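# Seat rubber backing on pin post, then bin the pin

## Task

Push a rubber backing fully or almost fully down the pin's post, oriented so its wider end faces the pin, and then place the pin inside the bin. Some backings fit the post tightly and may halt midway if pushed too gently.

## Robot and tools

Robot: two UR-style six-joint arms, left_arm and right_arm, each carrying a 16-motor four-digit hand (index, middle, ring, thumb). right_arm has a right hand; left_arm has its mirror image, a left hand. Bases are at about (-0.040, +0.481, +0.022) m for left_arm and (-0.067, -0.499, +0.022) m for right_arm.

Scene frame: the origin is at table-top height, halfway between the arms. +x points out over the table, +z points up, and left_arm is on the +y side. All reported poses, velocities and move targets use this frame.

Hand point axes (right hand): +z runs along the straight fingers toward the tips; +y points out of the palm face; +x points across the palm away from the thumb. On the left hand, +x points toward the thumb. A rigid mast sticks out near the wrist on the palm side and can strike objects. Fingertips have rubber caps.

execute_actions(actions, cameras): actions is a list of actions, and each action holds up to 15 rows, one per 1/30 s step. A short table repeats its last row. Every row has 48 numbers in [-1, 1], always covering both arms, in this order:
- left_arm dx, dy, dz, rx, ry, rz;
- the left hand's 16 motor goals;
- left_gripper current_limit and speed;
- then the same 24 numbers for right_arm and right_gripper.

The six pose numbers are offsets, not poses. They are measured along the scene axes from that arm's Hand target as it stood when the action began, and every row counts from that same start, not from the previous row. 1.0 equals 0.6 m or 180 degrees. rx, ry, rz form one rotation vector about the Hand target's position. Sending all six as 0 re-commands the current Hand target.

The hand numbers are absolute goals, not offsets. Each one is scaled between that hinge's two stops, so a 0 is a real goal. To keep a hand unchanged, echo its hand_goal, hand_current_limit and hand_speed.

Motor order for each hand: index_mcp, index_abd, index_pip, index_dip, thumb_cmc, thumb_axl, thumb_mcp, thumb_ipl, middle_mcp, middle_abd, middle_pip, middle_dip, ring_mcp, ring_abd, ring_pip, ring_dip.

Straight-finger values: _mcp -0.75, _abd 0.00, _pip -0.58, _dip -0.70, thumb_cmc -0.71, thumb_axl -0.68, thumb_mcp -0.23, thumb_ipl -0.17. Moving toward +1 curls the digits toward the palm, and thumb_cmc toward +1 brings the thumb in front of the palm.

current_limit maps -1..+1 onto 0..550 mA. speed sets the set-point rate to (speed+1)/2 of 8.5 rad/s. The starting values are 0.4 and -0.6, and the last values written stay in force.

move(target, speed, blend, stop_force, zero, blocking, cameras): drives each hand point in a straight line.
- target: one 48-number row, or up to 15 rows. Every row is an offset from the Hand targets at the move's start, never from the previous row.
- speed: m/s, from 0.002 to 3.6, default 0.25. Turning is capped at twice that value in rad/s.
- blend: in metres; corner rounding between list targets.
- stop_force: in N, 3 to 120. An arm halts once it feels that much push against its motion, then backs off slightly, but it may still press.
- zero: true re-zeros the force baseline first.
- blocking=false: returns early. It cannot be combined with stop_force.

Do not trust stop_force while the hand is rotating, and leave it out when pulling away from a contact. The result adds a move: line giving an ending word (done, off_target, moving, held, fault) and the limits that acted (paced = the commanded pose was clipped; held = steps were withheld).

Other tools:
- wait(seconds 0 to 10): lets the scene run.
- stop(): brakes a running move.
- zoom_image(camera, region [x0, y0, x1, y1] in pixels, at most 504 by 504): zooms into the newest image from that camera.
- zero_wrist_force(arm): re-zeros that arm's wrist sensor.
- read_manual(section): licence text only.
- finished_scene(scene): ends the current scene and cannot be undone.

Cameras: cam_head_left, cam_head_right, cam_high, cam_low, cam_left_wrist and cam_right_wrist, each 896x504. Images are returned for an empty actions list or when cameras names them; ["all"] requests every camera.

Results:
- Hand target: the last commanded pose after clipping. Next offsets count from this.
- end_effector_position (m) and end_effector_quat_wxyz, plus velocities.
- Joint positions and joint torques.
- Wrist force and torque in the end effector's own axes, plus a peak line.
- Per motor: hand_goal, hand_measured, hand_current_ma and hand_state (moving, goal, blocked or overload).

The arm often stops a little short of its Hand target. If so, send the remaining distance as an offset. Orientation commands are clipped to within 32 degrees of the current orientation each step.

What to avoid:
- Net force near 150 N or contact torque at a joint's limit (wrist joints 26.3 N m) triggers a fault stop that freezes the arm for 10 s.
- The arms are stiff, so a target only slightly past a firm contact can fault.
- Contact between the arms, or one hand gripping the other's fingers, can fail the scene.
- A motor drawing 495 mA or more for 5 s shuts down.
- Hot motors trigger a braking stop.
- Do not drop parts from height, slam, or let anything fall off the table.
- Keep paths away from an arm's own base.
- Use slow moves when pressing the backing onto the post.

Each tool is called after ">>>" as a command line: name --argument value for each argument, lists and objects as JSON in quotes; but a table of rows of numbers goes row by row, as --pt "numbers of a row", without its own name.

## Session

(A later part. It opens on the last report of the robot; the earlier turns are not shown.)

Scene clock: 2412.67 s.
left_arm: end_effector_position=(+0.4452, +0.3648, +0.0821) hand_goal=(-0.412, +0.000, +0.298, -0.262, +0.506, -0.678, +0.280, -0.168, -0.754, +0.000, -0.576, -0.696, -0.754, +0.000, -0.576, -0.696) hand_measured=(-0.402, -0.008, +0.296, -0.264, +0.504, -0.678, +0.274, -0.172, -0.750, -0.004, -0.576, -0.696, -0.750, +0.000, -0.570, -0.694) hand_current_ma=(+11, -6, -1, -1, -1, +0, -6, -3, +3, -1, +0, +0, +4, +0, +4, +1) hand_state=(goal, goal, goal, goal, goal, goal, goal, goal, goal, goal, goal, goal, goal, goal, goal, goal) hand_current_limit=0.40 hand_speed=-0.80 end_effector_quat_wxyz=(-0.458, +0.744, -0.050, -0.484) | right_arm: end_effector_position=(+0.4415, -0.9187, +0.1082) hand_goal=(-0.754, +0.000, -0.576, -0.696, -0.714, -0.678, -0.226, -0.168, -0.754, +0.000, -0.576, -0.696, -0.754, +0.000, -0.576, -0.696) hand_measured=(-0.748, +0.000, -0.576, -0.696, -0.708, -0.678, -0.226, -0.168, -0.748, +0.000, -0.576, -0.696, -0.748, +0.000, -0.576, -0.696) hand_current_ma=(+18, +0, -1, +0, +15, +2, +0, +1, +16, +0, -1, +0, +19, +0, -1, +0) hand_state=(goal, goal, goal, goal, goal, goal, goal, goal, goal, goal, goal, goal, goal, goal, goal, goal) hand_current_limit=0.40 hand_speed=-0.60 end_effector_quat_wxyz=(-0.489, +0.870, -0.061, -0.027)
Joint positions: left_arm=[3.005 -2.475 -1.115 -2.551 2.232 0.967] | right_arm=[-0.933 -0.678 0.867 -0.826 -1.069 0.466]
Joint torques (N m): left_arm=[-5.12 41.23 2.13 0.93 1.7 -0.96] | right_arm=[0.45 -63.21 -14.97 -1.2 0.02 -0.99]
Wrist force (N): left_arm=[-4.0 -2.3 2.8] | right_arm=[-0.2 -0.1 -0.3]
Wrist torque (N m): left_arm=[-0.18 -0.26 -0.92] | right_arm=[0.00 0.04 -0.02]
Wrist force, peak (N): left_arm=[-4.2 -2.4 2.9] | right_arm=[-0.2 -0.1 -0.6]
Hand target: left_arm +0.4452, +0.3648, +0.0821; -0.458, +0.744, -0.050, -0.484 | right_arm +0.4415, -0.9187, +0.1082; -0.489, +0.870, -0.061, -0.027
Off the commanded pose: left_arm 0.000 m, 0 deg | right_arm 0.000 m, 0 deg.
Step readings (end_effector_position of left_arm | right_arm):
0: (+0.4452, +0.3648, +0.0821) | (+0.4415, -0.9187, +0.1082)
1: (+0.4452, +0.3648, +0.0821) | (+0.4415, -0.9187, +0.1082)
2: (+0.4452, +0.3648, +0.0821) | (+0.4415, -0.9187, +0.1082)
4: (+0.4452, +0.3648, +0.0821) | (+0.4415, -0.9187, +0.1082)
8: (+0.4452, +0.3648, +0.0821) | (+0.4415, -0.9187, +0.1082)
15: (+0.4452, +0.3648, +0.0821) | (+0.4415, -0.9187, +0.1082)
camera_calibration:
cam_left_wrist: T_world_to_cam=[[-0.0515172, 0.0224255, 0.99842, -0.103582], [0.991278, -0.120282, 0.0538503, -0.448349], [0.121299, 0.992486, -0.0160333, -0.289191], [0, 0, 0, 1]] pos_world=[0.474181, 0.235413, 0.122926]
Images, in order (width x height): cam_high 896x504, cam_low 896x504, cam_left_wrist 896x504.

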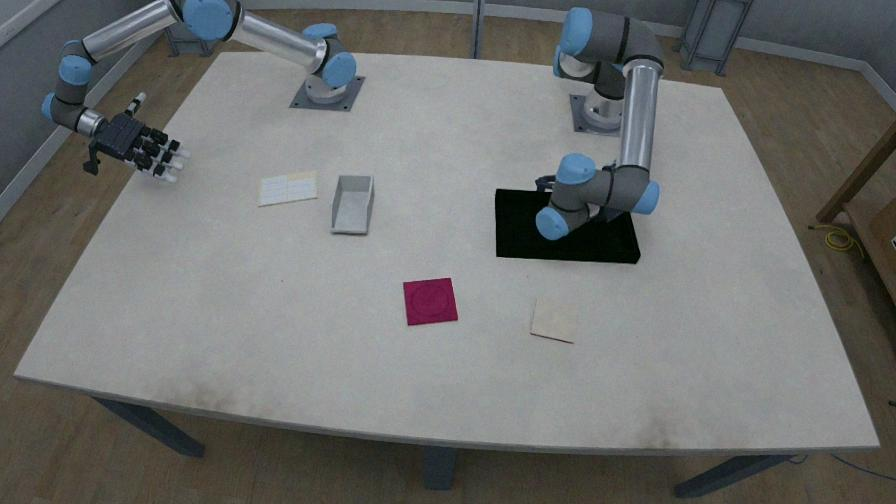

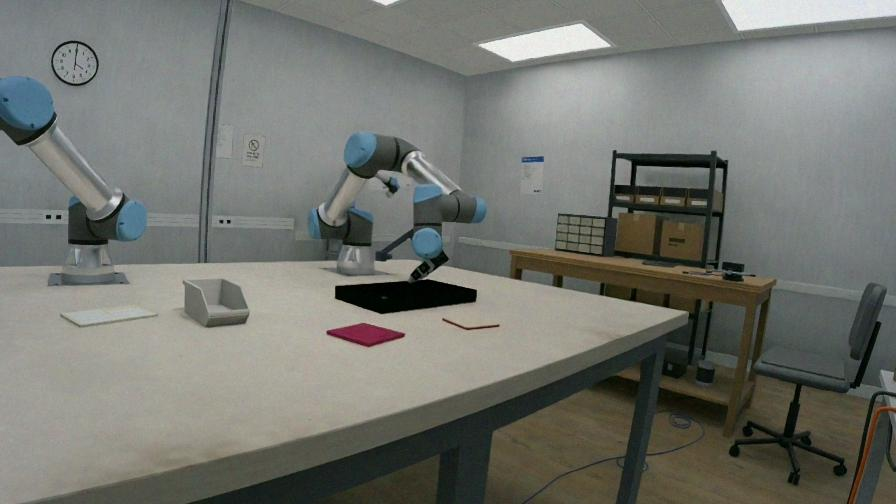

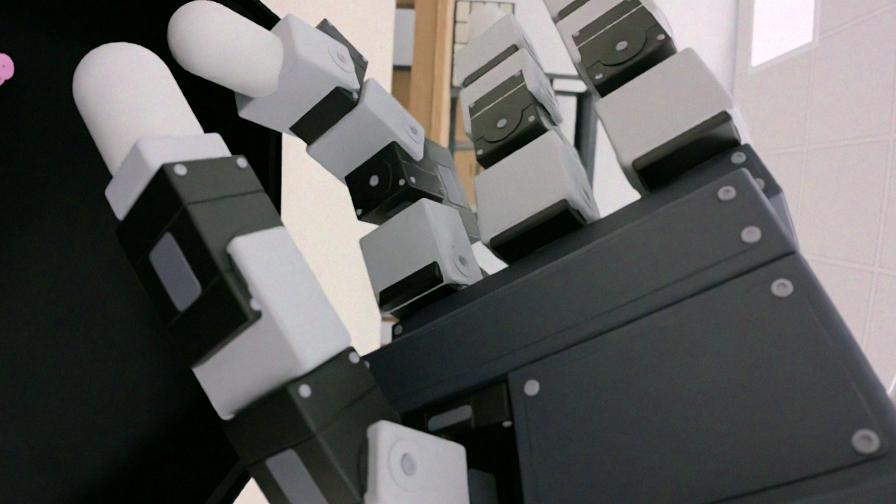

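>>> move --pt "0.09 0.0 0.28 0 0 0.3056 -0.411 0 0.299 -0.261 0.507 -0.677 0.281 -0.168 -0.754 0 -0.576 -0.696 -0.754 0 -0.576 -0.696 0.4 -0.6 0 0 0 0 0 0 -0.754 0 -0.576 -0.696 -0.714 -0.678 -0.226 -0.168 -0.754 0 -0.576 -0.696 -0.754 0 -0.576 -0.696 0.4 -0.6" --pt "0.138 0.08 0.20 0.0142 -0.5149 0.4339 -0.411 0 0.299 -0.261 0.507 -0.677 0.281 -0.168 -0.754 0 -0.576 -0.696 -0.754 0 -0.576 -0.696 0.4 -0.6 0 0 0 0 0 0 -0.754 0 -0.576 -0.696 -0.714 -0.678 -0.226 -0.168 -0.754 0 -0.576 -0.696 -0.754 0 -0.576 -0.696 0.4 -0.6" --speed 0.35 --blend 0.03

>>> execute_actions --actions '[[[0,0,0,0,0,0,-0.754,0.05,-0.576,0.95,-0.714,-0.677,-0.226,-0.168,-0.754,-0.05,-0.576,0.95,0.3,0,0.9,0.5,0.4,-0.4,0,0,0,0,0,0,-0.754,0,-0.576,-0.696,-0.714,-0.678,-0.226,-0.168,-0.754,0,-0.576,-0.696,-0.754,0,-0.576,-0.696,0.4,-0.6]],[[0,0,0,0,0,0,-0.754,0.05,-0.576,0.95,-0.714,-0.677,-0.226,-0.168,-0.754,-0.05,-0.576,0.95,0.3,0,0.9,0.5,0.4,-0.4,0,0,0,0,0,0,-0.754,0,-0.576,-0.696,-0.714,-0.678,-0.226,-0.168,-0.754,0,-0.576,-0.696,-0.754,0,-0.576,-0.696,0.4,-0.6]]]' --cameras '["cam_left_wrist", "cam_head_left"]'

Scene clock: 2668.83 s.
left_arm: end_effector_position=(+0.5280, +0.4127, +0.2022) hand_goal=(-0.412, +0.000, +0.298, -0.262, +0.506, -0.678, +0.280, -0.168, -0.754, +0.000, -0.576, -0.696, -0.754, +0.000, -0.576, -0.696) hand_measured=(-0.414, -0.004, +0.296, -0.264, +0.504, -0.678, +0.280, -0.170, -0.750, -0.004, -0.576, -0.696, -0.750, +0.000, -0.572, -0.694) hand_current_ma=(-1, -2, -1, -1, -1, +0, +0, -1, +3, -1, +0, +0, +3, +0, +2, +1) hand_state=(goal, goal, goal, goal, goal, goal, goal, goal, goal, goal, goal, goal, goal, goal, goal, goal) hand_current_limit=0.40 hand_speed=-0.60 end_effector_quat_wxyz=(+0.000, +0.707, +0.707, +0.000) end_effector_velocity=(+0.001, +0.000, +0.000) end_effector_angular_velocity=(+0.000, -0.004, +0.000) | right_arm: end_effector_position=(+0.4415, -0.9187, +0.1082) hand_goal=(-0.754, +0.000, -0.576, -0.696, -0.714, -0.678, -0.226, -0.168, -0.754, +0.000, -0.576, -0.696, -0.754, +0.000, -0.576, -0.696) hand_measured=(-0.748, +0.000, -0.576, -0.696, -0.708, -0.678, -0.226, -0.168, -0.748, +0.000, -0.576, -0.696, -0.748, +0.000, -0.576, -0.696) hand_current_ma=(+18, +0, -1, +0, +15, +2, +0, +1, +16, +0, -1, +0, +19, +0, -1, +0) hand_state=(goal, goal, goal, goal, goal, goal, goal, goal, goal, goal, goal, goal, goal, goal, goal, goal) hand_current_limit=0.40 hand_speed=-0.60 end_effector_quat_wxyz=(-0.489, +0.870, -0.061, -0.027)
Joint positions: left_arm=[3.254 -1.625 -1.986 -1.101 1.571 0.09] | right_arm=[-0.933 -0.678 0.867 -0.826 -1.069 0.466]
Joint velocities: left_arm=[-0.001 -0.001 0 0.005 -0.001 -0.001] | right_arm=[within noise]
Joint torques (N m): left_arm=[8.29 12.81 18.23 4.85 -1.62 -1.68] | right_arm=[0.27 -64.1 -13.89 -0.95 0.01 -1.04]
Wrist force (N): left_arm=[-1.9 -0.8 -1.0] | right_arm=[-0.2 0.0 -0.3]
Wrist torque (N m): left_arm=[0.26 0.05 -0.46] | right_arm=[0.03 0.03 -0.02]
Wrist force, peak (N): left_arm=[-4.8 -2.9 2.2] | right_arm=[-0.5 -0.3 -0.4]
Hand target: left_arm +0.5280, +0.4128, +0.2021; +0.000, +0.707, +0.707, +0.000 | right_arm +0.4415, -0.9187, +0.1082; -0.489, +0.870, -0.061, -0.027
Off the commanded pose: left_arm 0.000 m, 0 deg | right_arm 0.000 m, 0 deg.
move: done

Scene clock: 2670.03 s.
left_arm: end_effector_position=(+0.5280, +0.4128, +0.2021) hand_goal=(-0.754, +0.050, -0.576, +0.950, -0.714, -0.678, -0.226, -0.168, -0.754, -0.050, -0.576, +0.950, +0.300, +0.000, +0.900, +0.500) hand_measured=(-0.752, +0.046, -0.574, +0.946, -0.712, -0.678, -0.216, -0.170, -0.750, -0.046, -0.576, +0.946, +0.270, +0.000, +0.726, +0.472) hand_current_ma=(+1, -2, +1, -2, +1, +0, +15, -1, +3, +2, +0, -2, -49, +0, -385, -41) hand_state=(goal, goal, goal, goal, goal, goal, goal, goal, goal, goal, goal, goal, blocked, goal, blocked, blocked) hand_current_limit=0.40 hand_speed=-0.40 end_effector_quat_wxyz=(+0.000, +0.707, +0.707, +0.000) | right_arm: end_effector_position=(+0.4415, -0.9187, +0.1082) hand_goal=(-0.754, +0.000, -0.576, -0.696, -0.714, -0.678, -0.226, -0.168, -0.754, +0.000, -0.576, -0.696, -0.754, +0.000, -0.576, -0.696) hand_measured=(-0.748, +0.000, -0.576, -0.696, -0.708, -0.678, -0.226, -0.168, -0.748, +0.000, -0.576, -0.696, -0.748, +0.000, -0.576, -0.696) hand_current_ma=(+18, +0, -1, +0, +15, +2, +0, +1, +16, +0, -1, +0, +19, +0, -1, +0) hand_state=(goal, goal, goal, goal, goal, goal, goal, goal, goal, goal, goal, goal, goal, goal, goal, goal) hand_current_limit=0.40 hand_speed=-0.60 end_effector_quat_wxyz=(-0.489, +0.870, -0.061, -0.027)
Joint positions: left_arm=[3.254 -1.625 -1.986 -1.101 1.571 0.089] | right_arm=[-0.933 -0.678 0.867 -0.826 -1.069 0.466]
Joint torques (N m): left_arm=[8.43 13.27 6.38 4.08 2.28 -1.8] | right_arm=[0.03 -64.37 -14.67 -1.16 0.05 -0.94]
Wrist force (N): left_arm=[-1.9 -0.8 -0.9] | right_arm=[-0.2 0.1 -0.3]
Wrist torque (N m): left_arm=[0.22 0.00 -0.43] | right_arm=[0.04 0.03 -0.01]
Wrist force, peak (N): left_arm=[-1.9 -1.0 -1.3] | right_arm=[-0.5 -0.3 -0.2]
Hand target: left_arm +0.5280, +0.4128, +0.2021; +0.000, +0.707, +0.707, +0.000 | right_arm +0.4415, -0.9187, +0.1082; -0.489, +0.870, -0.061, -0.027
Off the commanded pose: left_arm 0.000 m, 0 deg | right_arm 0.000 m, 0 deg.
Step readings (end_effector_position of left_arm | right_arm):
0: (+0.5280, +0.4127, +0.2022) | (+0.4415, -0.9187, +0.1082)
1: (+0.5281, +0.4127, +0.2022) | (+0.4415, -0.9187, +0.1082)
2: (+0.5281, +0.4128, +0.2022) | (+0.4415, -0.9187, +0.1082)
4: (+0.5281, +0.4128, +0.2022) | (+0.4415, -0.9187, +0.1082)
8: (+0.5281, +0.4128, +0.2022) | (+0.4415, -0.9187, +0.1082)
15: (+0.5281, +0.4128, +0.2022) | (+0.4415, -0.9187, +0.1082)
16: (+0.5281, +0.4128, +0.2021) | (+0.4415, -0.9187, +0.1082)
17: (+0.5281, +0.4128, +0.2021) | (+0.4415, -0.9187, +0.1082)
19: (+0.5280, +0.4128, +0.2021) | (+0.4415, -0.9187, +0.1082)
23: (+0.5280, +0.4128, +0.2021) | (+0.4415, -0.9187, +0.1082)
30: (+0.5280, +0.4128, +0.2021) | (+0.4415, -0.9187, +0.1082)
camera_calibration:
cam_left_wrist: T_world_to_cam=[[-0.618335, -0.783585, 0.0604678, 0.601389], [-0.478153, 0.436143, 0.762331, -0.128106], [-0.623724, 0.442463, -0.644356, 0.402435], [0, 0, 0, 1]] pos_world=[0.561614, 0.34905, 0.320606]
Images, in order (width x height): cam_head_left 896x504, cam_left_wrist 896x504.

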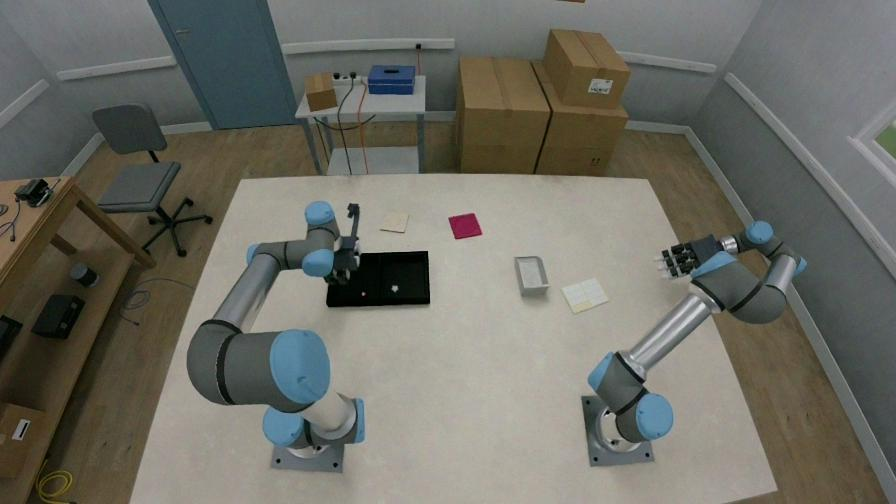

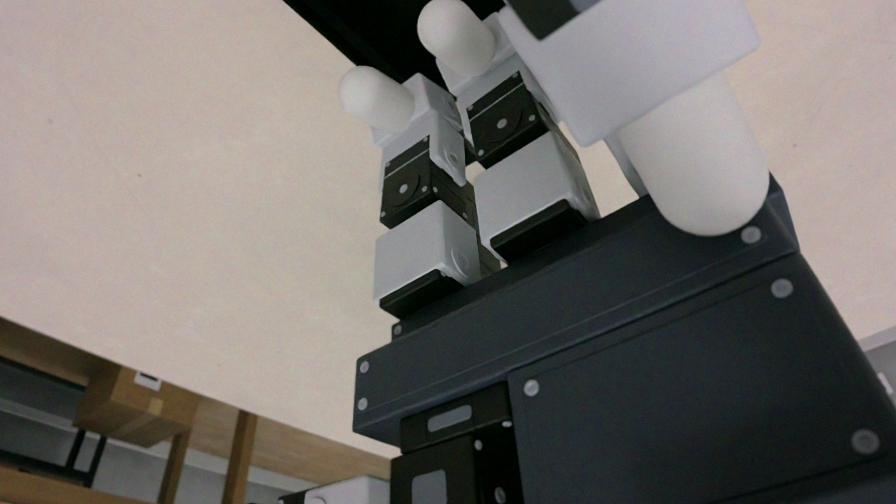

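>>> execute_actions --actions '[[[0,0,0,0,0,0,-0.754,0.15,-0.576,0.95,-0.714,-0.677,-0.226,-0.168,-0.754,-0.15,-0.576,0.95,0.22,0,0.66,0.4,0.2,-0.6,0,0,0,0,0,0,-0.754,0,-0.576,-0.696,-0.714,-0.678,-0.226,-0.168,-0.754,0,-0.576,-0.696,-0.754,0,-0.576,-0.696,0.4,-0.6]],[[0,0,0,0,0,0,-0.754,0.15,-0.576,0.95,-0.714,-0.677,-0.226,-0.168,-0.754,-0.15,-0.576,0.95,0.22,0,0.66,0.4,0.2,-0.6,0,0,0,0,0,0,-0.754,0,-0.576,-0.696,-0.714,-0.678,-0.226,-0.168,-0.754,0,-0.576,-0.696,-0.754,0,-0.576,-0.696,0.4,-0.6]]]' --cameras '["cam_left_wrist"]'

>>> zoom_image --camera "cam_left_wrist" --region '[320, 0, 600, 200]'

Scene clock: 2680.00 s.
left_arm: end_effector_position=(+0.5280, +0.4128, +0.2021) hand_goal=(-0.754, +0.150, -0.576, +0.950, -0.714, -0.678, -0.226, -0.168, -0.754, -0.150, -0.576, +0.950, +0.220, +0.000, +0.660, +0.400) hand_measured=(-0.752, +0.112, -0.574, +0.946, -0.712, -0.678, -0.216, -0.170, -0.750, -0.114, -0.576, +0.946, +0.214, +0.000, +0.662, +0.404) hand_current_ma=(+1, -54, +1, -2, +1, +0, +15, -1, +2, +51, +0, -2, -4, +0, +1, +2) hand_state=(goal, blocked, goal, goal, goal, goal, goal, goal, goal, blocked, goal, goal, goal, goal, goal, goal) hand_current_limit=0.20 hand_speed=-0.60 end_effector_quat_wxyz=(+0.000, +0.707, +0.707, +0.000) | right_arm: end_effector_position=(+0.4415, -0.9187, +0.1082) hand_goal=(-0.754, +0.000, -0.576, -0.696, -0.714, -0.678, -0.226, -0.168, -0.754, +0.000, -0.576, -0.696, -0.754, +0.000, -0.576, -0.696) hand_measured=(-0.748, +0.000, -0.576, -0.696, -0.708, -0.678, -0.226, -0.168, -0.748, +0.000, -0.576, -0.696, -0.748, +0.000, -0.576, -0.696) hand_current_ma=(+18, +0, -1, +0, +15, +2, +0, +1, +16, +0, -1, +0, +19, +0, -1, +0) hand_state=(goal, goal, goal, goal, goal, goal, goal, goal, goal, goal, goal, goal, goal, goal, goal, goal) hand_current_limit=0.40 hand_speed=-0.60 end_effector_quat_wxyz=(-0.489, +0.870, -0.061, -0.027)
Joint positions: left_arm=[3.254 -1.625 -1.986 -1.101 1.571 0.089] | right_arm=[-0.933 -0.678 0.867 -0.826 -1.069 0.466]
Joint torques (N m): left_arm=[8.22 14.65 6.95 1.96 2.31 -0.51] | right_arm=[-0.37 -64.07 -15.39 -1.22 -0.01 -1.05]
Wrist force (N): left_arm=[-2.0 -0.7 -1.1] | right_arm=[-0.4 0.0 -0.3]
Wrist torque (N m): left_arm=[0.23 0.03 -0.45] | right_arm=[0.03 0.06 -0.03]
Wrist force, peak (N): left_arm=[-2.1 -0.8 -1.3] | right_arm=[-0.5 -0.2 -0.3]
Hand target: left_arm +0.5280, +0.4128, +0.2021; +0.000, +0.707, +0.707, +0.000 | right_arm +0.4415, -0.9187, +0.1082; -0.489, +0.870, -0.061, -0.027
Off the commanded pose: left_arm 0.000 m, 0 deg | right_arm 0.000 m, 0 deg.
Step readings (end_effector_position of left_arm | right_arm):
0: (+0.5280, +0.4128, +0.2021) | (+0.4415, -0.9187, +0.1082)
1: (+0.5280, +0.4128, +0.2021) | (+0.4415, -0.9187, +0.1082)
2: (+0.5280, +0.4128, +0.2021) | (+0.4415, -0.9187, +0.1082)
4: (+0.5280, +0.4128, +0.2021) | (+0.4415, -0.9187, +0.1082)
8: (+0.5280, +0.4128, +0.2021) | (+0.4415, -0.9187, +0.1082)
15: (+0.5280, +0.4128, +0.2021) | (+0.4415, -0.9187, +0.1082)
16: (+0.5280, +0.4128, +0.2021) | (+0.4415, -0.9187, +0.1082)
17: (+0.5280, +0.4128, +0.2021) | (+0.4415, -0.9187, +0.1082)
19: (+0.5280, +0.4128, +0.2021) | (+0.4415, -0.9187, +0.1082)
23: (+0.5280, +0.4128, +0.2021) | (+0.4415, -0.9187, +0.1082)
30: (+0.5280, +0.4128, +0.2021) | (+0.4415, -0.9187, +0.1082)
camera_calibration:
cam_left_wrist: T_world_to_cam=[[-0.618335, -0.783585, 0.0604678, 0.601389], [-0.478153, 0.436143, 0.762331, -0.128106], [-0.623724, 0.442463, -0.644356, 0.402435], [0, 0, 0, 1]] pos_world=[0.561614, 0.34905, 0.320606]
Images, in order (width x height): cam_left_wrist 896x504.

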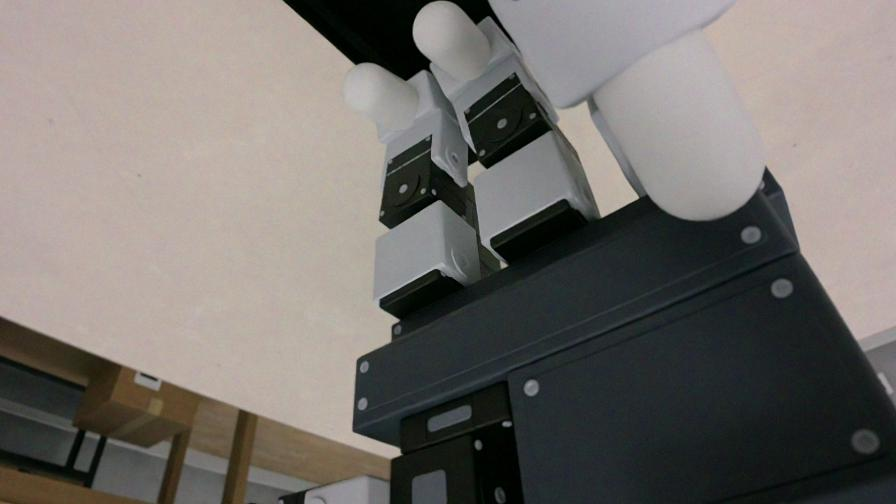

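Scaled by 1.800 from the camera's 896x504 image, which has a finer 1280x720 frame.

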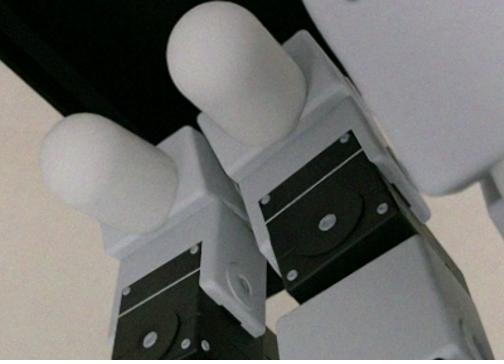

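>>> move --target '[0.0667,-0.0213,-0.1535,0,0,0,-0.754,-0.04,-0.576,0.68,-0.714,-0.677,-0.226,-0.168,-0.754,0.04,-0.576,0.68,0.22,0,0.66,0.4,0.2,-0.6,0,0,0,0,0,0,-0.754,0,-0.576,-0.696,-0.714,-0.678,-0.226,-0.168,-0.754,0,-0.576,-0.696,-0.754,0,-0.576,-0.696,0.4,-0.6]' --speed 0.15 --cameras '["cam_left_wrist"]'

>>> move --target '[0,0,-0.05,0,0,0,-0.754,-0.04,-0.576,0.68,-0.714,-0.677,-0.226,-0.168,-0.754,0.04,-0.576,0.68,0.22,0,0.66,0.4,0.2,-0.6,0,0,0,0,0,0,-0.754,0,-0.576,-0.696,-0.714,-0.678,-0.226,-0.168,-0.754,0,-0.576,-0.696,-0.754,0,-0.576,-0.696,0.4,-0.6]' --speed 0.01 --stop_force 4

Scene clock: 2743.00 s.
left_arm: end_effector_position=(+0.5681, +0.4000, +0.1102) hand_goal=(-0.754, -0.040, -0.576, +0.680, -0.714, -0.678, -0.226, -0.168, -0.754, +0.040, -0.576, +0.680, +0.220, +0.000, +0.660, +0.400) hand_measured=(-0.752, -0.036, -0.574, +0.682, -0.712, -0.678, -0.216, -0.168, -0.752, +0.036, -0.576, +0.682, +0.214, +0.000, +0.662, +0.404) hand_current_ma=(+1, +2, +1, +1, +1, +0, +13, +0, +2, -2, +0, +1, -5, +0, +1, +2) hand_state=(goal, goal, goal, goal, goal, goal, goal, goal, goal, goal, goal, goal, goal, goal, goal, goal) hand_current_limit=0.20 hand_speed=-0.60 end_effector_quat_wxyz=(+0.000, +0.707, +0.707, +0.000) | right_arm: end_effector_position=(+0.4415, -0.9187, +0.1082) hand_goal=(-0.754, +0.000, -0.576, -0.696, -0.714, -0.678, -0.226, -0.168, -0.754, +0.000, -0.576, -0.696, -0.754, +0.000, -0.576, -0.696) hand_measured=(-0.748, +0.000, -0.576, -0.696, -0.708, -0.678, -0.226, -0.168, -0.748, +0.000, -0.576, -0.696, -0.748, +0.000, -0.576, -0.696) hand_current_ma=(+18, +0, -1, +0, +15, +2, +0, +1, +16, +0, -1, +0, +19, +0, -1, +0) hand_state=(goal, goal, goal, goal, goal, goal, goal, goal, goal, goal, goal, goal, goal, goal, goal, goal) hand_current_limit=0.40 hand_speed=-0.60 end_effector_quat_wxyz=(-0.489, +0.870, -0.061, -0.027)
Joint positions: left_arm=[3.222 -1.85 -1.995 -0.867 1.571 0.058] | right_arm=[-0.933 -0.678 0.867 -0.826 -1.069 0.466]
Joint torques (N m): left_arm=[8.06 21.52 10.92 2.13 -1.37 2.1] | right_arm=[-0.38 -63.17 -15.69 -1.31 -0.08 -1.11]
Wrist force (N): left_arm=[-2.0 -0.7 -1.1] | right_arm=[-0.3 -0.2 -0.2]
Wrist torque (N m): left_arm=[0.24 0.01 -0.31] | right_arm=[0.00 0.04 -0.03]
Wrist force, peak (N): left_arm=[-1.4 -1.5 -2.5] | right_arm=[-0.5 -0.1 -0.4]
Hand target: left_arm +0.5681, +0.4000, +0.1100; +0.000, +0.707, +0.707, +0.000 | right_arm +0.4415, -0.9187, +0.1082; -0.489, +0.870, -0.061, -0.027
Off the commanded pose: left_arm 0.000 m, 0 deg | right_arm 0.000 m, 0 deg.
move: done
camera_calibration:
cam_left_wrist: T_world_to_cam=[[-0.618398, -0.783546, 0.0603303, 0.621628], [-0.478239, 0.436133, 0.762283, -0.0332299], [-0.623596, 0.442542, -0.644426, 0.373789], [0, 0, 0, 1]] pos_world=[0.601615, 0.336149, 0.228707]
Images, in order (width x height): cam_left_wrist 896x504.

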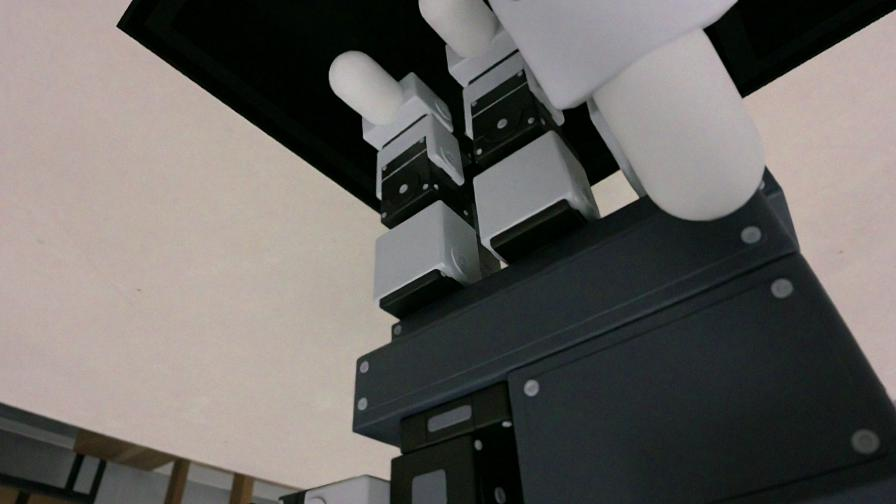

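Scene clock: 2746.37 s.
left_arm: end_effector_position=(+0.5681, +0.4000, +0.0879) hand_goal=(-0.754, -0.040, -0.576, +0.680, -0.714, -0.678, -0.226, -0.168, -0.754, +0.040, -0.576, +0.680, +0.220, +0.000, +0.660, +0.400) hand_measured=(-0.750, -0.036, -0.576, +0.678, -0.712, -0.678, -0.216, -0.168, -0.752, +0.036, -0.576, +0.678, +0.214, +0.000, +0.662, +0.404) hand_current_ma=(+2, +2, +0, -1, +1, +0, +13, +0, +1, -2, +0, -1, -5, +0, +1, +2) hand_state=(goal, goal, goal, goal, goal, goal, goal, goal, goal, goal, goal, goal, goal, goal, goal, goal) hand_current_limit=0.20 hand_speed=-0.60 end_effector_quat_wxyz=(+0.000, +0.707, +0.707, +0.000) | right_arm: end_effector_position=(+0.4415, -0.9187, +0.1082) hand_goal=(-0.754, +0.000, -0.576, -0.696, -0.714, -0.678, -0.226, -0.168, -0.754, +0.000, -0.576, -0.696, -0.754, +0.000, -0.576, -0.696) hand_measured=(-0.748, +0.000, -0.576, -0.696, -0.708, -0.678, -0.226, -0.168, -0.748, +0.000, -0.576, -0.696, -0.748, +0.000, -0.576, -0.696) hand_current_ma=(+18, +0, -1, +0, +15, +2, +0, +1, +16, +0, -1, +0, +19, +0, -1, +0) hand_state=(goal, goal, goal, goal, goal, goal, goal, goal, goal, goal, goal, goal, goal, goal, goal, goal) hand_current_limit=0.40 hand_speed=-0.60 end_effector_quat_wxyz=(-0.489, +0.870, -0.061, -0.027)
Joint positions: left_arm=[3.222 -1.888 -2.016 -0.808 1.571 0.058] | right_arm=[-0.933 -0.678 0.867 -0.826 -1.069 0.466]
Joint torques (N m): left_arm=[8.06 39.65 27.3 0.12 -1.92 1.93] | right_arm=[0.41 -63.68 -15.54 -1.22 0.12 -1.07]
Wrist force (N): left_arm=[-1.8 -0.7 -3.3] | right_arm=[-0.1 -0.1 -0.2]
Wrist torque (N m): left_arm=[0.36 0.04 -0.30] | right_arm=[0.01 0.02 -0.01]
Wrist force, peak (N): left_arm=[-2.3 0.4 -12.4] | right_arm=[-0.5 -0.3 -0.6]
Hand target: left_arm +0.5681, +0.4000, +0.0879; +0.000, +0.707, +0.707, +0.000 (not the last commanded pose) | right_arm +0.4415, -0.9187, +0.1082; -0.489, +0.870, -0.061, -0.027
Off the commanded pose: left_arm 0.008 m, 0 deg | right_arm 0.000 m, 0 deg.
move: contact (left_arm)

>>> move --target '[0.0,0.0,0.08,0,0,0,-0.754,-0.04,-0.576,0.68,-0.714,-0.677,-0.226,-0.168,-0.754,0.04,-0.576,0.68,0.22,0,0.66,0.4,0.2,-0.6,0,0,0,0,0,0,-0.754,0,-0.576,-0.696,-0.714,-0.678,-0.226,-0.168,-0.754,0,-0.576,-0.696,-0.754,0,-0.576,-0.696,0.4,-0.6]' --speed 0.1 --cameras '["cam_head_left", "cam_head_right"]'

>>> zoom_image --camera "cam_head_left" --region '[320, 245, 440, 312]'

>>> zoom_image --camera "cam_head_right" --region '[240, 255, 360, 322]'

Scene clock: 2772.23 s.
left_arm: end_effector_position=(+0.5681, +0.4000, +0.1360) hand_goal=(-0.754, -0.040, -0.576, +0.680, -0.714, -0.678, -0.226, -0.168, -0.754, +0.040, -0.576, +0.680, +0.220, +0.000, +0.660, +0.400) hand_measured=(-0.750, -0.036, -0.576, +0.678, -0.712, -0.678, -0.216, -0.168, -0.752, +0.036, -0.576, +0.678, +0.214, +0.000, +0.662, +0.404) hand_current_ma=(+2, +2, +0, -1, +1, +0, +13, +0, +1, -2, +0, -1, -5, +0, +1, +2) hand_state=(goal, goal, goal, goal, goal, goal, goal, goal, goal, goal, goal, goal, goal, goal, goal, goal) hand_current_limit=0.20 hand_speed=-0.60 end_effector_quat_wxyz=(+0.000, +0.707, +0.707, +0.000) | right_arm: end_effector_position=(+0.4415, -0.9187, +0.1082) hand_goal=(-0.754, +0.000, -0.576, -0.696, -0.714, -0.678, -0.226, -0.168, -0.754, +0.000, -0.576, -0.696, -0.754, +0.000, -0.576, -0.696) hand_measured=(-0.748, +0.000, -0.576, -0.696, -0.708, -0.678, -0.226, -0.168, -0.748, +0.000, -0.576, -0.696, -0.748, +0.000, -0.576, -0.696) hand_current_ma=(+18, +0, -1, +0, +15, +2, +0, +1, +16, +0, -1, +0, +19, +0, -1, +0) hand_state=(goal, goal, goal, goal, goal, goal, goal, goal, goal, goal, goal, goal, goal, goal, goal, goal) hand_current_limit=0.40 hand_speed=-0.60 end_effector_quat_wxyz=(-0.489, +0.870, -0.061, -0.027)
Joint positions: left_arm=[3.222 -1.809 -1.967 -0.937 1.571 0.058] | right_arm=[-0.933 -0.678 0.867 -0.826 -1.069 0.466]
Joint torques (N m): left_arm=[-0.4 26.89 4.08 2.08 -1.77 0.89] | right_arm=[-0.41 -64.09 -15.26 -1.31 -0.02 -1.19]
Wrist force (N): left_arm=[-1.7 -0.8 -1.1] | right_arm=[-0.4 -0.1 -0.2]
Wrist torque (N m): left_arm=[0.24 -0.03 -0.30] | right_arm=[-0.01 0.05 -0.03]
Wrist force, peak (N): left_arm=[-1.7 -0.2 -4.1] | right_arm=[-0.6 -0.1 -0.3]
Hand target: left_arm +0.5681, +0.4000, +0.1359; +0.000, +0.707, +0.707, +0.000 | right_arm +0.4415, -0.9187, +0.1082; -0.489, +0.870, -0.061, -0.027
Off the commanded pose: left_arm 0.000 m, 0 deg | right_arm 0.000 m, 0 deg.
move: done
Images, in order (width x height): cam_head_left 896x504, cam_head_right 896x504.

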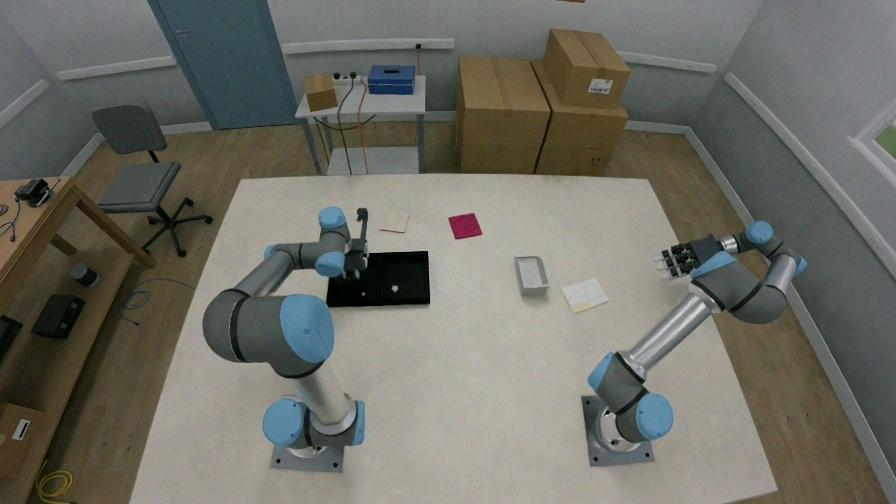

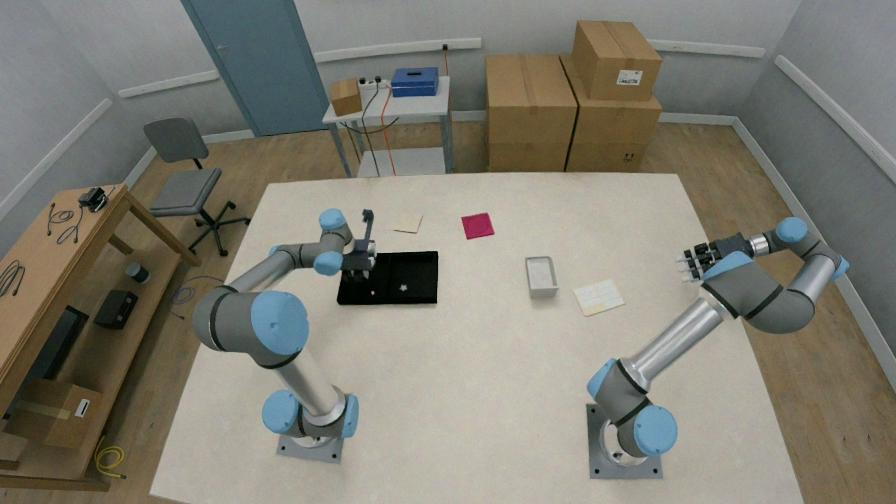

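Scaled by 4.200 from the camera's 896x504 image, which has a finer 1280x720 frame.

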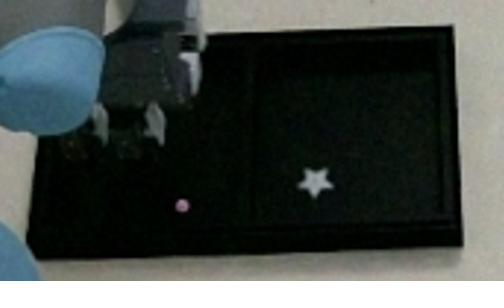

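Scaled by 4.200 from the camera's 896x504 image, which has a finer 1280x720 frame.

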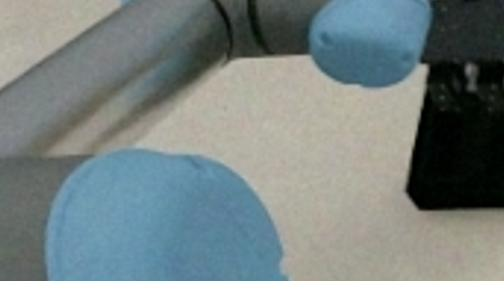

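>>> zoom_image --camera "cam_head_right" --region '[330, 245, 450, 312]'

>>> zoom_image --camera "cam_head_left" --region '[350, 282, 410, 302]'

Scaled by 4.200 from the camera's 896x504 image, which has a finer 1280x720 frame.

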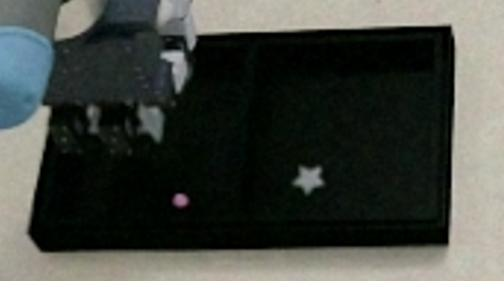

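Scaled by 8.400 from the camera's 896x504 image, which has a finer 1280x720 frame.

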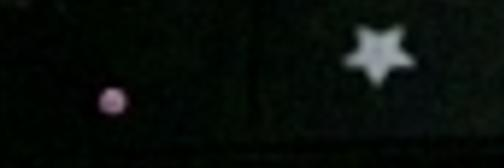

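>>> move --target '[-0.1852,-0.375,0.04,0,0,0,-0.754,-0.04,-0.576,0.68,-0.714,-0.677,-0.226,-0.168,-0.754,0.04,-0.576,0.68,0.22,0,0.66,0.4,0.2,-0.6,0,0,0,0,0,0,-0.754,0,-0.576,-0.696,-0.714,-0.678,-0.226,-0.168,-0.754,0,-0.576,-0.696,-0.754,0,-0.576,-0.696,0.4,-0.6]' --speed 0.2 --cameras '["cam_left_wrist"]'

Scene clock: 2860.63 s.
left_arm: end_effector_position=(+0.4570, +0.1751, +0.1599) hand_goal=(-0.754, -0.040, -0.576, +0.680, -0.714, -0.678, -0.226, -0.168, -0.754, +0.040, -0.576, +0.680, +0.220, +0.000, +0.660, +0.400) hand_measured=(-0.752, -0.036, -0.576, +0.678, -0.712, -0.678, -0.216, -0.168, -0.752, +0.038, -0.576, +0.678, +0.214, +0.000, +0.662, +0.404) hand_current_ma=(+1, +1, +0, -1, +1, +0, +13, +0, +1, -1, +0, -1, -5, +0, +1, +2) hand_state=(goal, goal, goal, goal, goal, goal, goal, goal, goal, goal, goal, goal, goal, goal, goal, goal) hand_current_limit=0.20 hand_speed=-0.60 end_effector_quat_wxyz=(+0.000, +0.707, +0.707, +0.000) | right_arm: end_effector_position=(+0.4415, -0.9187, +0.1082) hand_goal=(-0.754, +0.000, -0.576, -0.696, -0.714, -0.678, -0.226, -0.168, -0.754, +0.000, -0.576, -0.696, -0.754, +0.000, -0.576, -0.696) hand_measured=(-0.748, +0.000, -0.576, -0.696, -0.708, -0.678, -0.226, -0.168, -0.748, +0.000, -0.576, -0.696, -0.748, +0.000, -0.576, -0.696) hand_current_ma=(+18, +0, -1, +0, +15, +2, +0, +1, +16, +0, -1, +0, +19, +0, -1, +0) hand_state=(goal, goal, goal, goal, goal, goal, goal, goal, goal, goal, goal, goal, goal, goal, goal, goal) hand_current_limit=0.40 hand_speed=-0.60 end_effector_quat_wxyz=(-0.489, +0.870, -0.061, -0.027)
Joint positions: left_arm=[2.747 -1.76 -1.954 -0.998 1.571 -0.417] | right_arm=[-0.933 -0.678 0.867 -0.826 -1.069 0.466]
Joint torques (N m): left_arm=[-6.76 38.2 5.03 4.54 2.42 -1.61] | right_arm=[0.7 -64.03 -15.01 -1.46 -0.04 -1.27]
Wrist force (N): left_arm=[-1.9 -0.6 -0.7] | right_arm=[-0.2 0.0 -0.3]
Wrist torque (N m): left_arm=[0.23 0.00 -0.48] | right_arm=[0.01 0.03 -0.02]
Wrist force, peak (N): left_arm=[-3.6 -1.3 -1.3] | right_arm=[-0.5 -0.2 -0.4]
Hand target: left_arm +0.4569, +0.1750, +0.1599; +0.000, +0.707, +0.707, +0.000 | right_arm +0.4415, -0.9187, +0.1082; -0.489, +0.870, -0.061, -0.027
Off the commanded pose: left_arm 0.000 m, 0 deg | right_arm 0.000 m, 0 deg.
move: done
camera_calibration:
cam_left_wrist: T_world_to_cam=[[-0.618448, -0.783492, 0.060519, 0.373733], [-0.478042, 0.436228, 0.762352, -0.0262388], [-0.623697, 0.442545, -0.644326, 0.436146], [0, 0, 0, 1]] pos_world=[0.490614, 0.111249, 0.278406]
Images, in order (width x height): cam_left_wrist 896x504.

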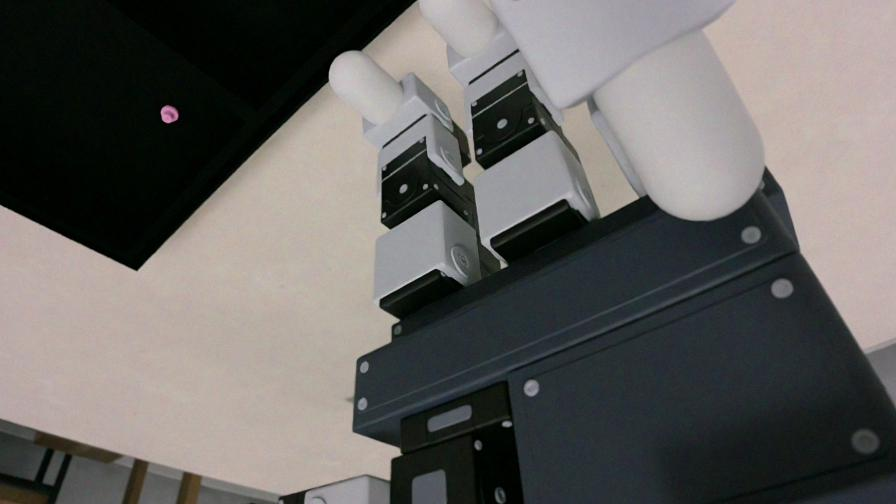

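>>> execute_actions --actions '[]' --cameras '["cam_head_left","cam_left_wrist","cam_high"]'

Scene clock: 2930.43 s.
left_arm: end_effector_position=(+0.4569, +0.1750, +0.1599) hand_goal=(-0.754, -0.040, -0.576, +0.680, -0.714, -0.678, -0.226, -0.168, -0.754, +0.040, -0.576, +0.680, +0.220, +0.000, +0.660, +0.400) hand_measured=(-0.752, -0.036, -0.576, +0.678, -0.712, -0.678, -0.216, -0.168, -0.752, +0.038, -0.576, +0.678, +0.214, +0.000, +0.662, +0.404) hand_current_ma=(+1, +1, +0, -1, +1, +0, +13, +0, +1, -1, +0, -1, -5, +0, +1, +2) hand_state=(goal, goal, goal, goal, goal, goal, goal, goal, goal, goal, goal, goal, goal, goal, goal, goal) hand_current_limit=0.20 hand_speed=-0.60 end_effector_quat_wxyz=(+0.000, +0.707, +0.707, +0.000) | right_arm: end_effector_position=(+0.4415, -0.9187, +0.1082) hand_goal=(-0.754, +0.000, -0.576, -0.696, -0.714, -0.678, -0.226, -0.168, -0.754, +0.000, -0.576, -0.696, -0.754, +0.000, -0.576, -0.696) hand_measured=(-0.748, +0.000, -0.576, -0.696, -0.708, -0.678, -0.226, -0.168, -0.748, +0.000, -0.576, -0.696, -0.748, +0.000, -0.576, -0.696) hand_current_ma=(+18, +0, -1, +0, +15, +2, +0, +1, +16, +0, -1, +0, +19, +0, -1, +0) hand_state=(goal, goal, goal, goal, goal, goal, goal, goal, goal, goal, goal, goal, goal, goal, goal, goal) hand_current_limit=0.40 hand_speed=-0.60 end_effector_quat_wxyz=(-0.489, +0.870, -0.061, -0.027)
Joint positions: left_arm=[2.747 -1.76 -1.954 -0.998 1.571 -0.418] | right_arm=[-0.933 -0.678 0.867 -0.826 -1.069 0.466]
Joint velocities: within noise
Joint torques (N m): left_arm=[-7.73 37.85 4.4 4.42 2.58 -1.77] | right_arm=[0.7 -65.17 -14.92 -1.53 -0.02 -1.09]
Wrist force (N): left_arm=[-1.9 -0.5 -0.9] | right_arm=[-0.3 -0.1 -0.2]
Wrist torque (N m): left_arm=[0.24 0.01 -0.45] | right_arm=[0.00 0.04 -0.02]
Wrist force, peak (N): left_arm=[-2.1 -0.7 -1.3] | right_arm=[-0.4 -0.2 -0.5]
Hand target: left_arm +0.4569, +0.1750, +0.1599; +0.000, +0.707, +0.707, +0.000 | right_arm +0.4415, -0.9187, +0.1082; -0.489, +0.870, -0.061, -0.027
Off the commanded pose: left_arm 0.000 m, 0 deg | right_arm 0.000 m, 0 deg.
camera_calibration:
cam_left_wrist: T_world_to_cam=[[-0.618335, -0.783585, 0.0604678, 0.373641], [-0.478153, 0.436143, 0.762331, -0.0262175], [-0.623724, 0.442463, -0.644356, 0.436114], [0, 0, 0, 1]] pos_world=[0.490514, 0.11125, 0.278406]
Images, in order (width x height): cam_head_left 896x504, cam_high 896x504, cam_left_wrist 896x504.

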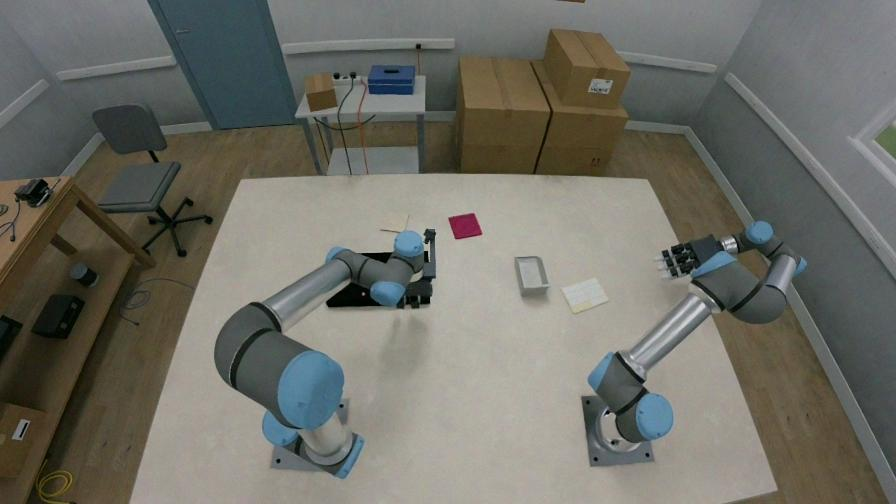

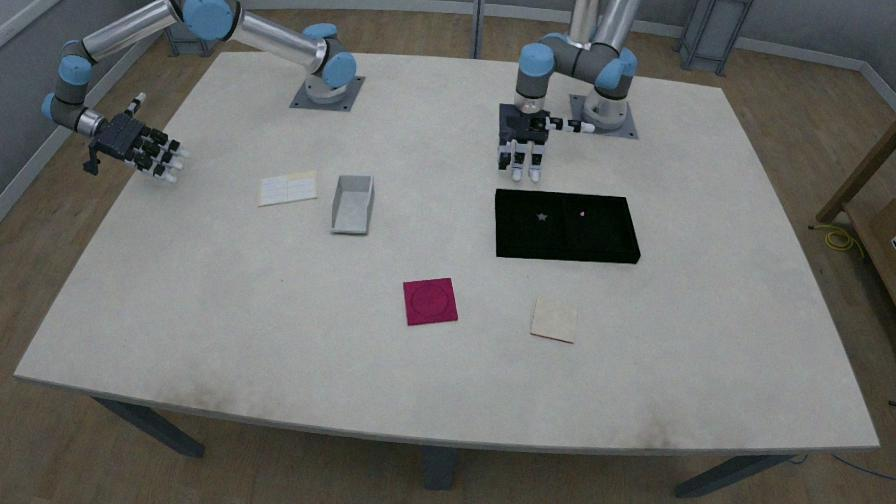

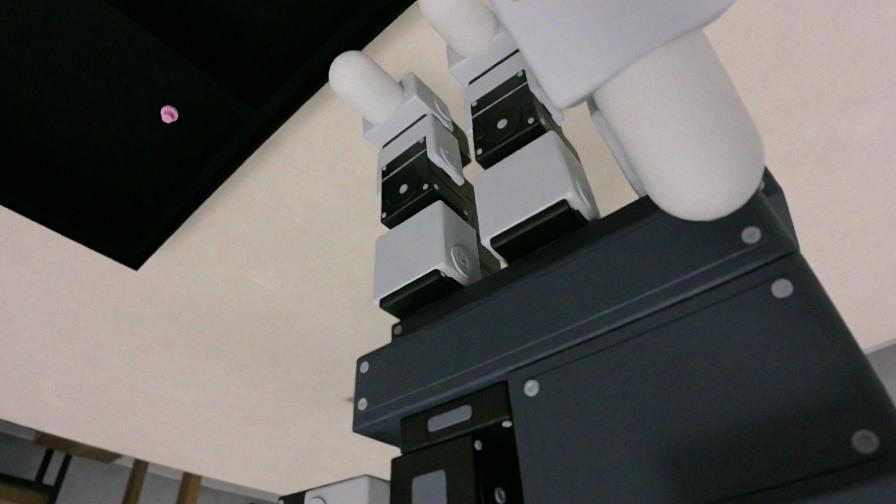

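>>> zoom_image --camera "cam_high" --region '[488, 180, 648, 270]'

>>> zoom_image --camera "cam_left_wrist" --region '[0, 0, 448, 280]'

Scaled by 3.150 from the camera's 896x504 image, which has a finer 1280x720 frame.

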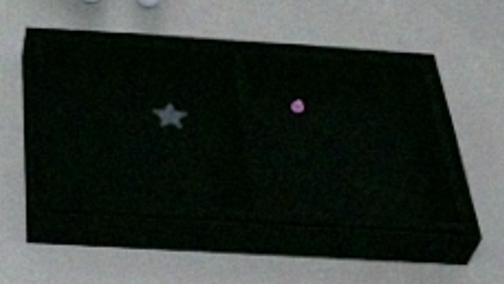

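Scaled by 1.125 from the camera's 896x504 image, which has a finer 1280x720 frame.

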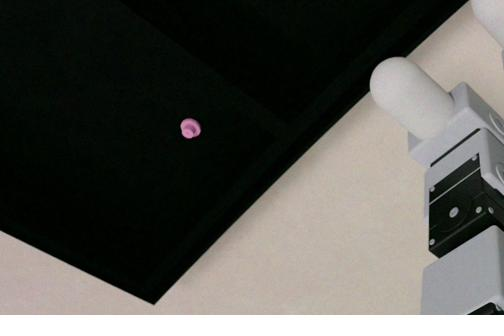

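>>> move --target '[0.12,-0.03,0,0,0,0,-0.754,-0.04,-0.576,0.68,-0.714,-0.677,-0.226,-0.168,-0.754,0.04,-0.576,0.68,0.22,0,0.66,0.4,0.2,-0.6,0,0,0,0,0,0,-0.754,0,-0.576,-0.696,-0.714,-0.678,-0.226,-0.168,-0.754,0,-0.576,-0.696,-0.754,0,-0.576,-0.696,0.4,-0.6]' --speed 0.15 --cameras '["cam_left_wrist"]'

>>> zoom_image --camera "cam_left_wrist" --region '[0, 0, 448, 280]'

Scene clock: 3022.83 s.
left_arm: end_effector_position=(+0.5289, +0.1571, +0.1599) hand_goal=(-0.754, -0.040, -0.576, +0.680, -0.714, -0.678, -0.226, -0.168, -0.754, +0.040, -0.576, +0.680, +0.220, +0.000, +0.660, +0.400) hand_measured=(-0.752, -0.036, -0.576, +0.678, -0.712, -0.678, -0.216, -0.168, -0.752, +0.038, -0.576, +0.678, +0.214, +0.000, +0.662, +0.404) hand_current_ma=(+1, +1, +0, -1, +1, +0, +13, +0, +1, -1, +0, -1, -5, +0, +1, +2) hand_state=(goal, goal, goal, goal, goal, goal, goal, goal, goal, goal, goal, goal, goal, goal, goal, goal) hand_current_limit=0.20 hand_speed=-0.60 end_effector_quat_wxyz=(+0.000, +0.707, +0.707, +0.000) | right_arm: end_effector_position=(+0.4415, -0.9187, +0.1082) hand_goal=(-0.754, +0.000, -0.576, -0.696, -0.714, -0.678, -0.226, -0.168, -0.754, +0.000, -0.576, -0.696, -0.754, +0.000, -0.576, -0.696) hand_measured=(-0.748, +0.000, -0.576, -0.696, -0.708, -0.678, -0.226, -0.168, -0.748, +0.000, -0.576, -0.696, -0.748, +0.000, -0.576, -0.696) hand_current_ma=(+18, +0, -1, +0, +15, +2, +0, +1, +16, +0, -1, +0, +19, +0, -1, +0) hand_state=(goal, goal, goal, goal, goal, goal, goal, goal, goal, goal, goal, goal, goal, goal, goal, goal) hand_current_limit=0.40 hand_speed=-0.60 end_effector_quat_wxyz=(-0.489, +0.870, -0.061, -0.027)
Joint positions: left_arm=[2.769 -1.907 -1.759 -1.046 1.571 -0.396] | right_arm=[-0.933 -0.678 0.867 -0.826 -1.069 0.466]
Joint torques (N m): left_arm=[-8.57 27.7 24.33 4.63 1.09 -1.99] | right_arm=[0 -65.11 -15.53 -1.51 -0.05 -1.28]
Wrist force (N): left_arm=[-1.9 -0.6 -1.1] | right_arm=[-0.3 -0.2 -0.4]
Wrist torque (N m): left_arm=[0.24 0.01 -0.42] | right_arm=[0.01 0.05 -0.03]
Wrist force, peak (N): left_arm=[-1.9 -2.1 -1.0] | right_arm=[-0.5 -0.2 -0.3]
Hand target: left_arm +0.5289, +0.1570, +0.1599; +0.000, +0.707, +0.707, +0.000 | right_arm +0.4415, -0.9187, +0.1082; -0.489, +0.870, -0.061, -0.027
Off the commanded pose: left_arm 0.000 m, 0 deg | right_arm 0.000 m, 0 deg.
move: done
camera_calibration:
cam_left_wrist: T_world_to_cam=[[-0.61829, -0.783618, 0.0605072, 0.404102], [-0.478079, 0.436083, 0.762412, 0.0159583], [-0.623826, 0.442464, -0.644257, 0.488971], [0, 0, 0, 1]] pos_world=[0.562514, 0.0933499, 0.278405]
Images, in order (width x height): cam_left_wrist 896x504.

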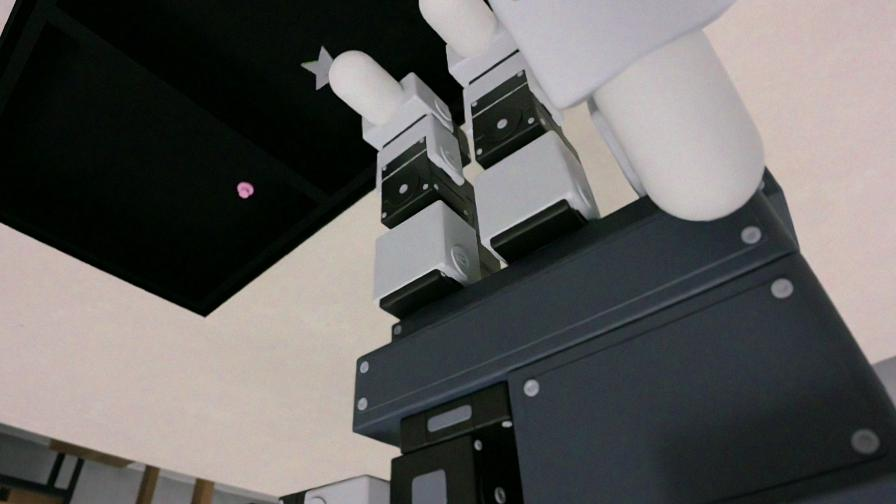

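Scaled by 1.125 from the camera's 896x504 image, which has a finer 1280x720 frame.

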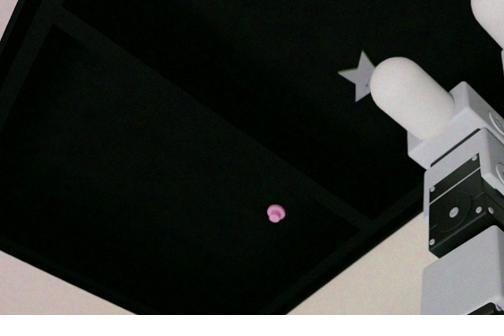

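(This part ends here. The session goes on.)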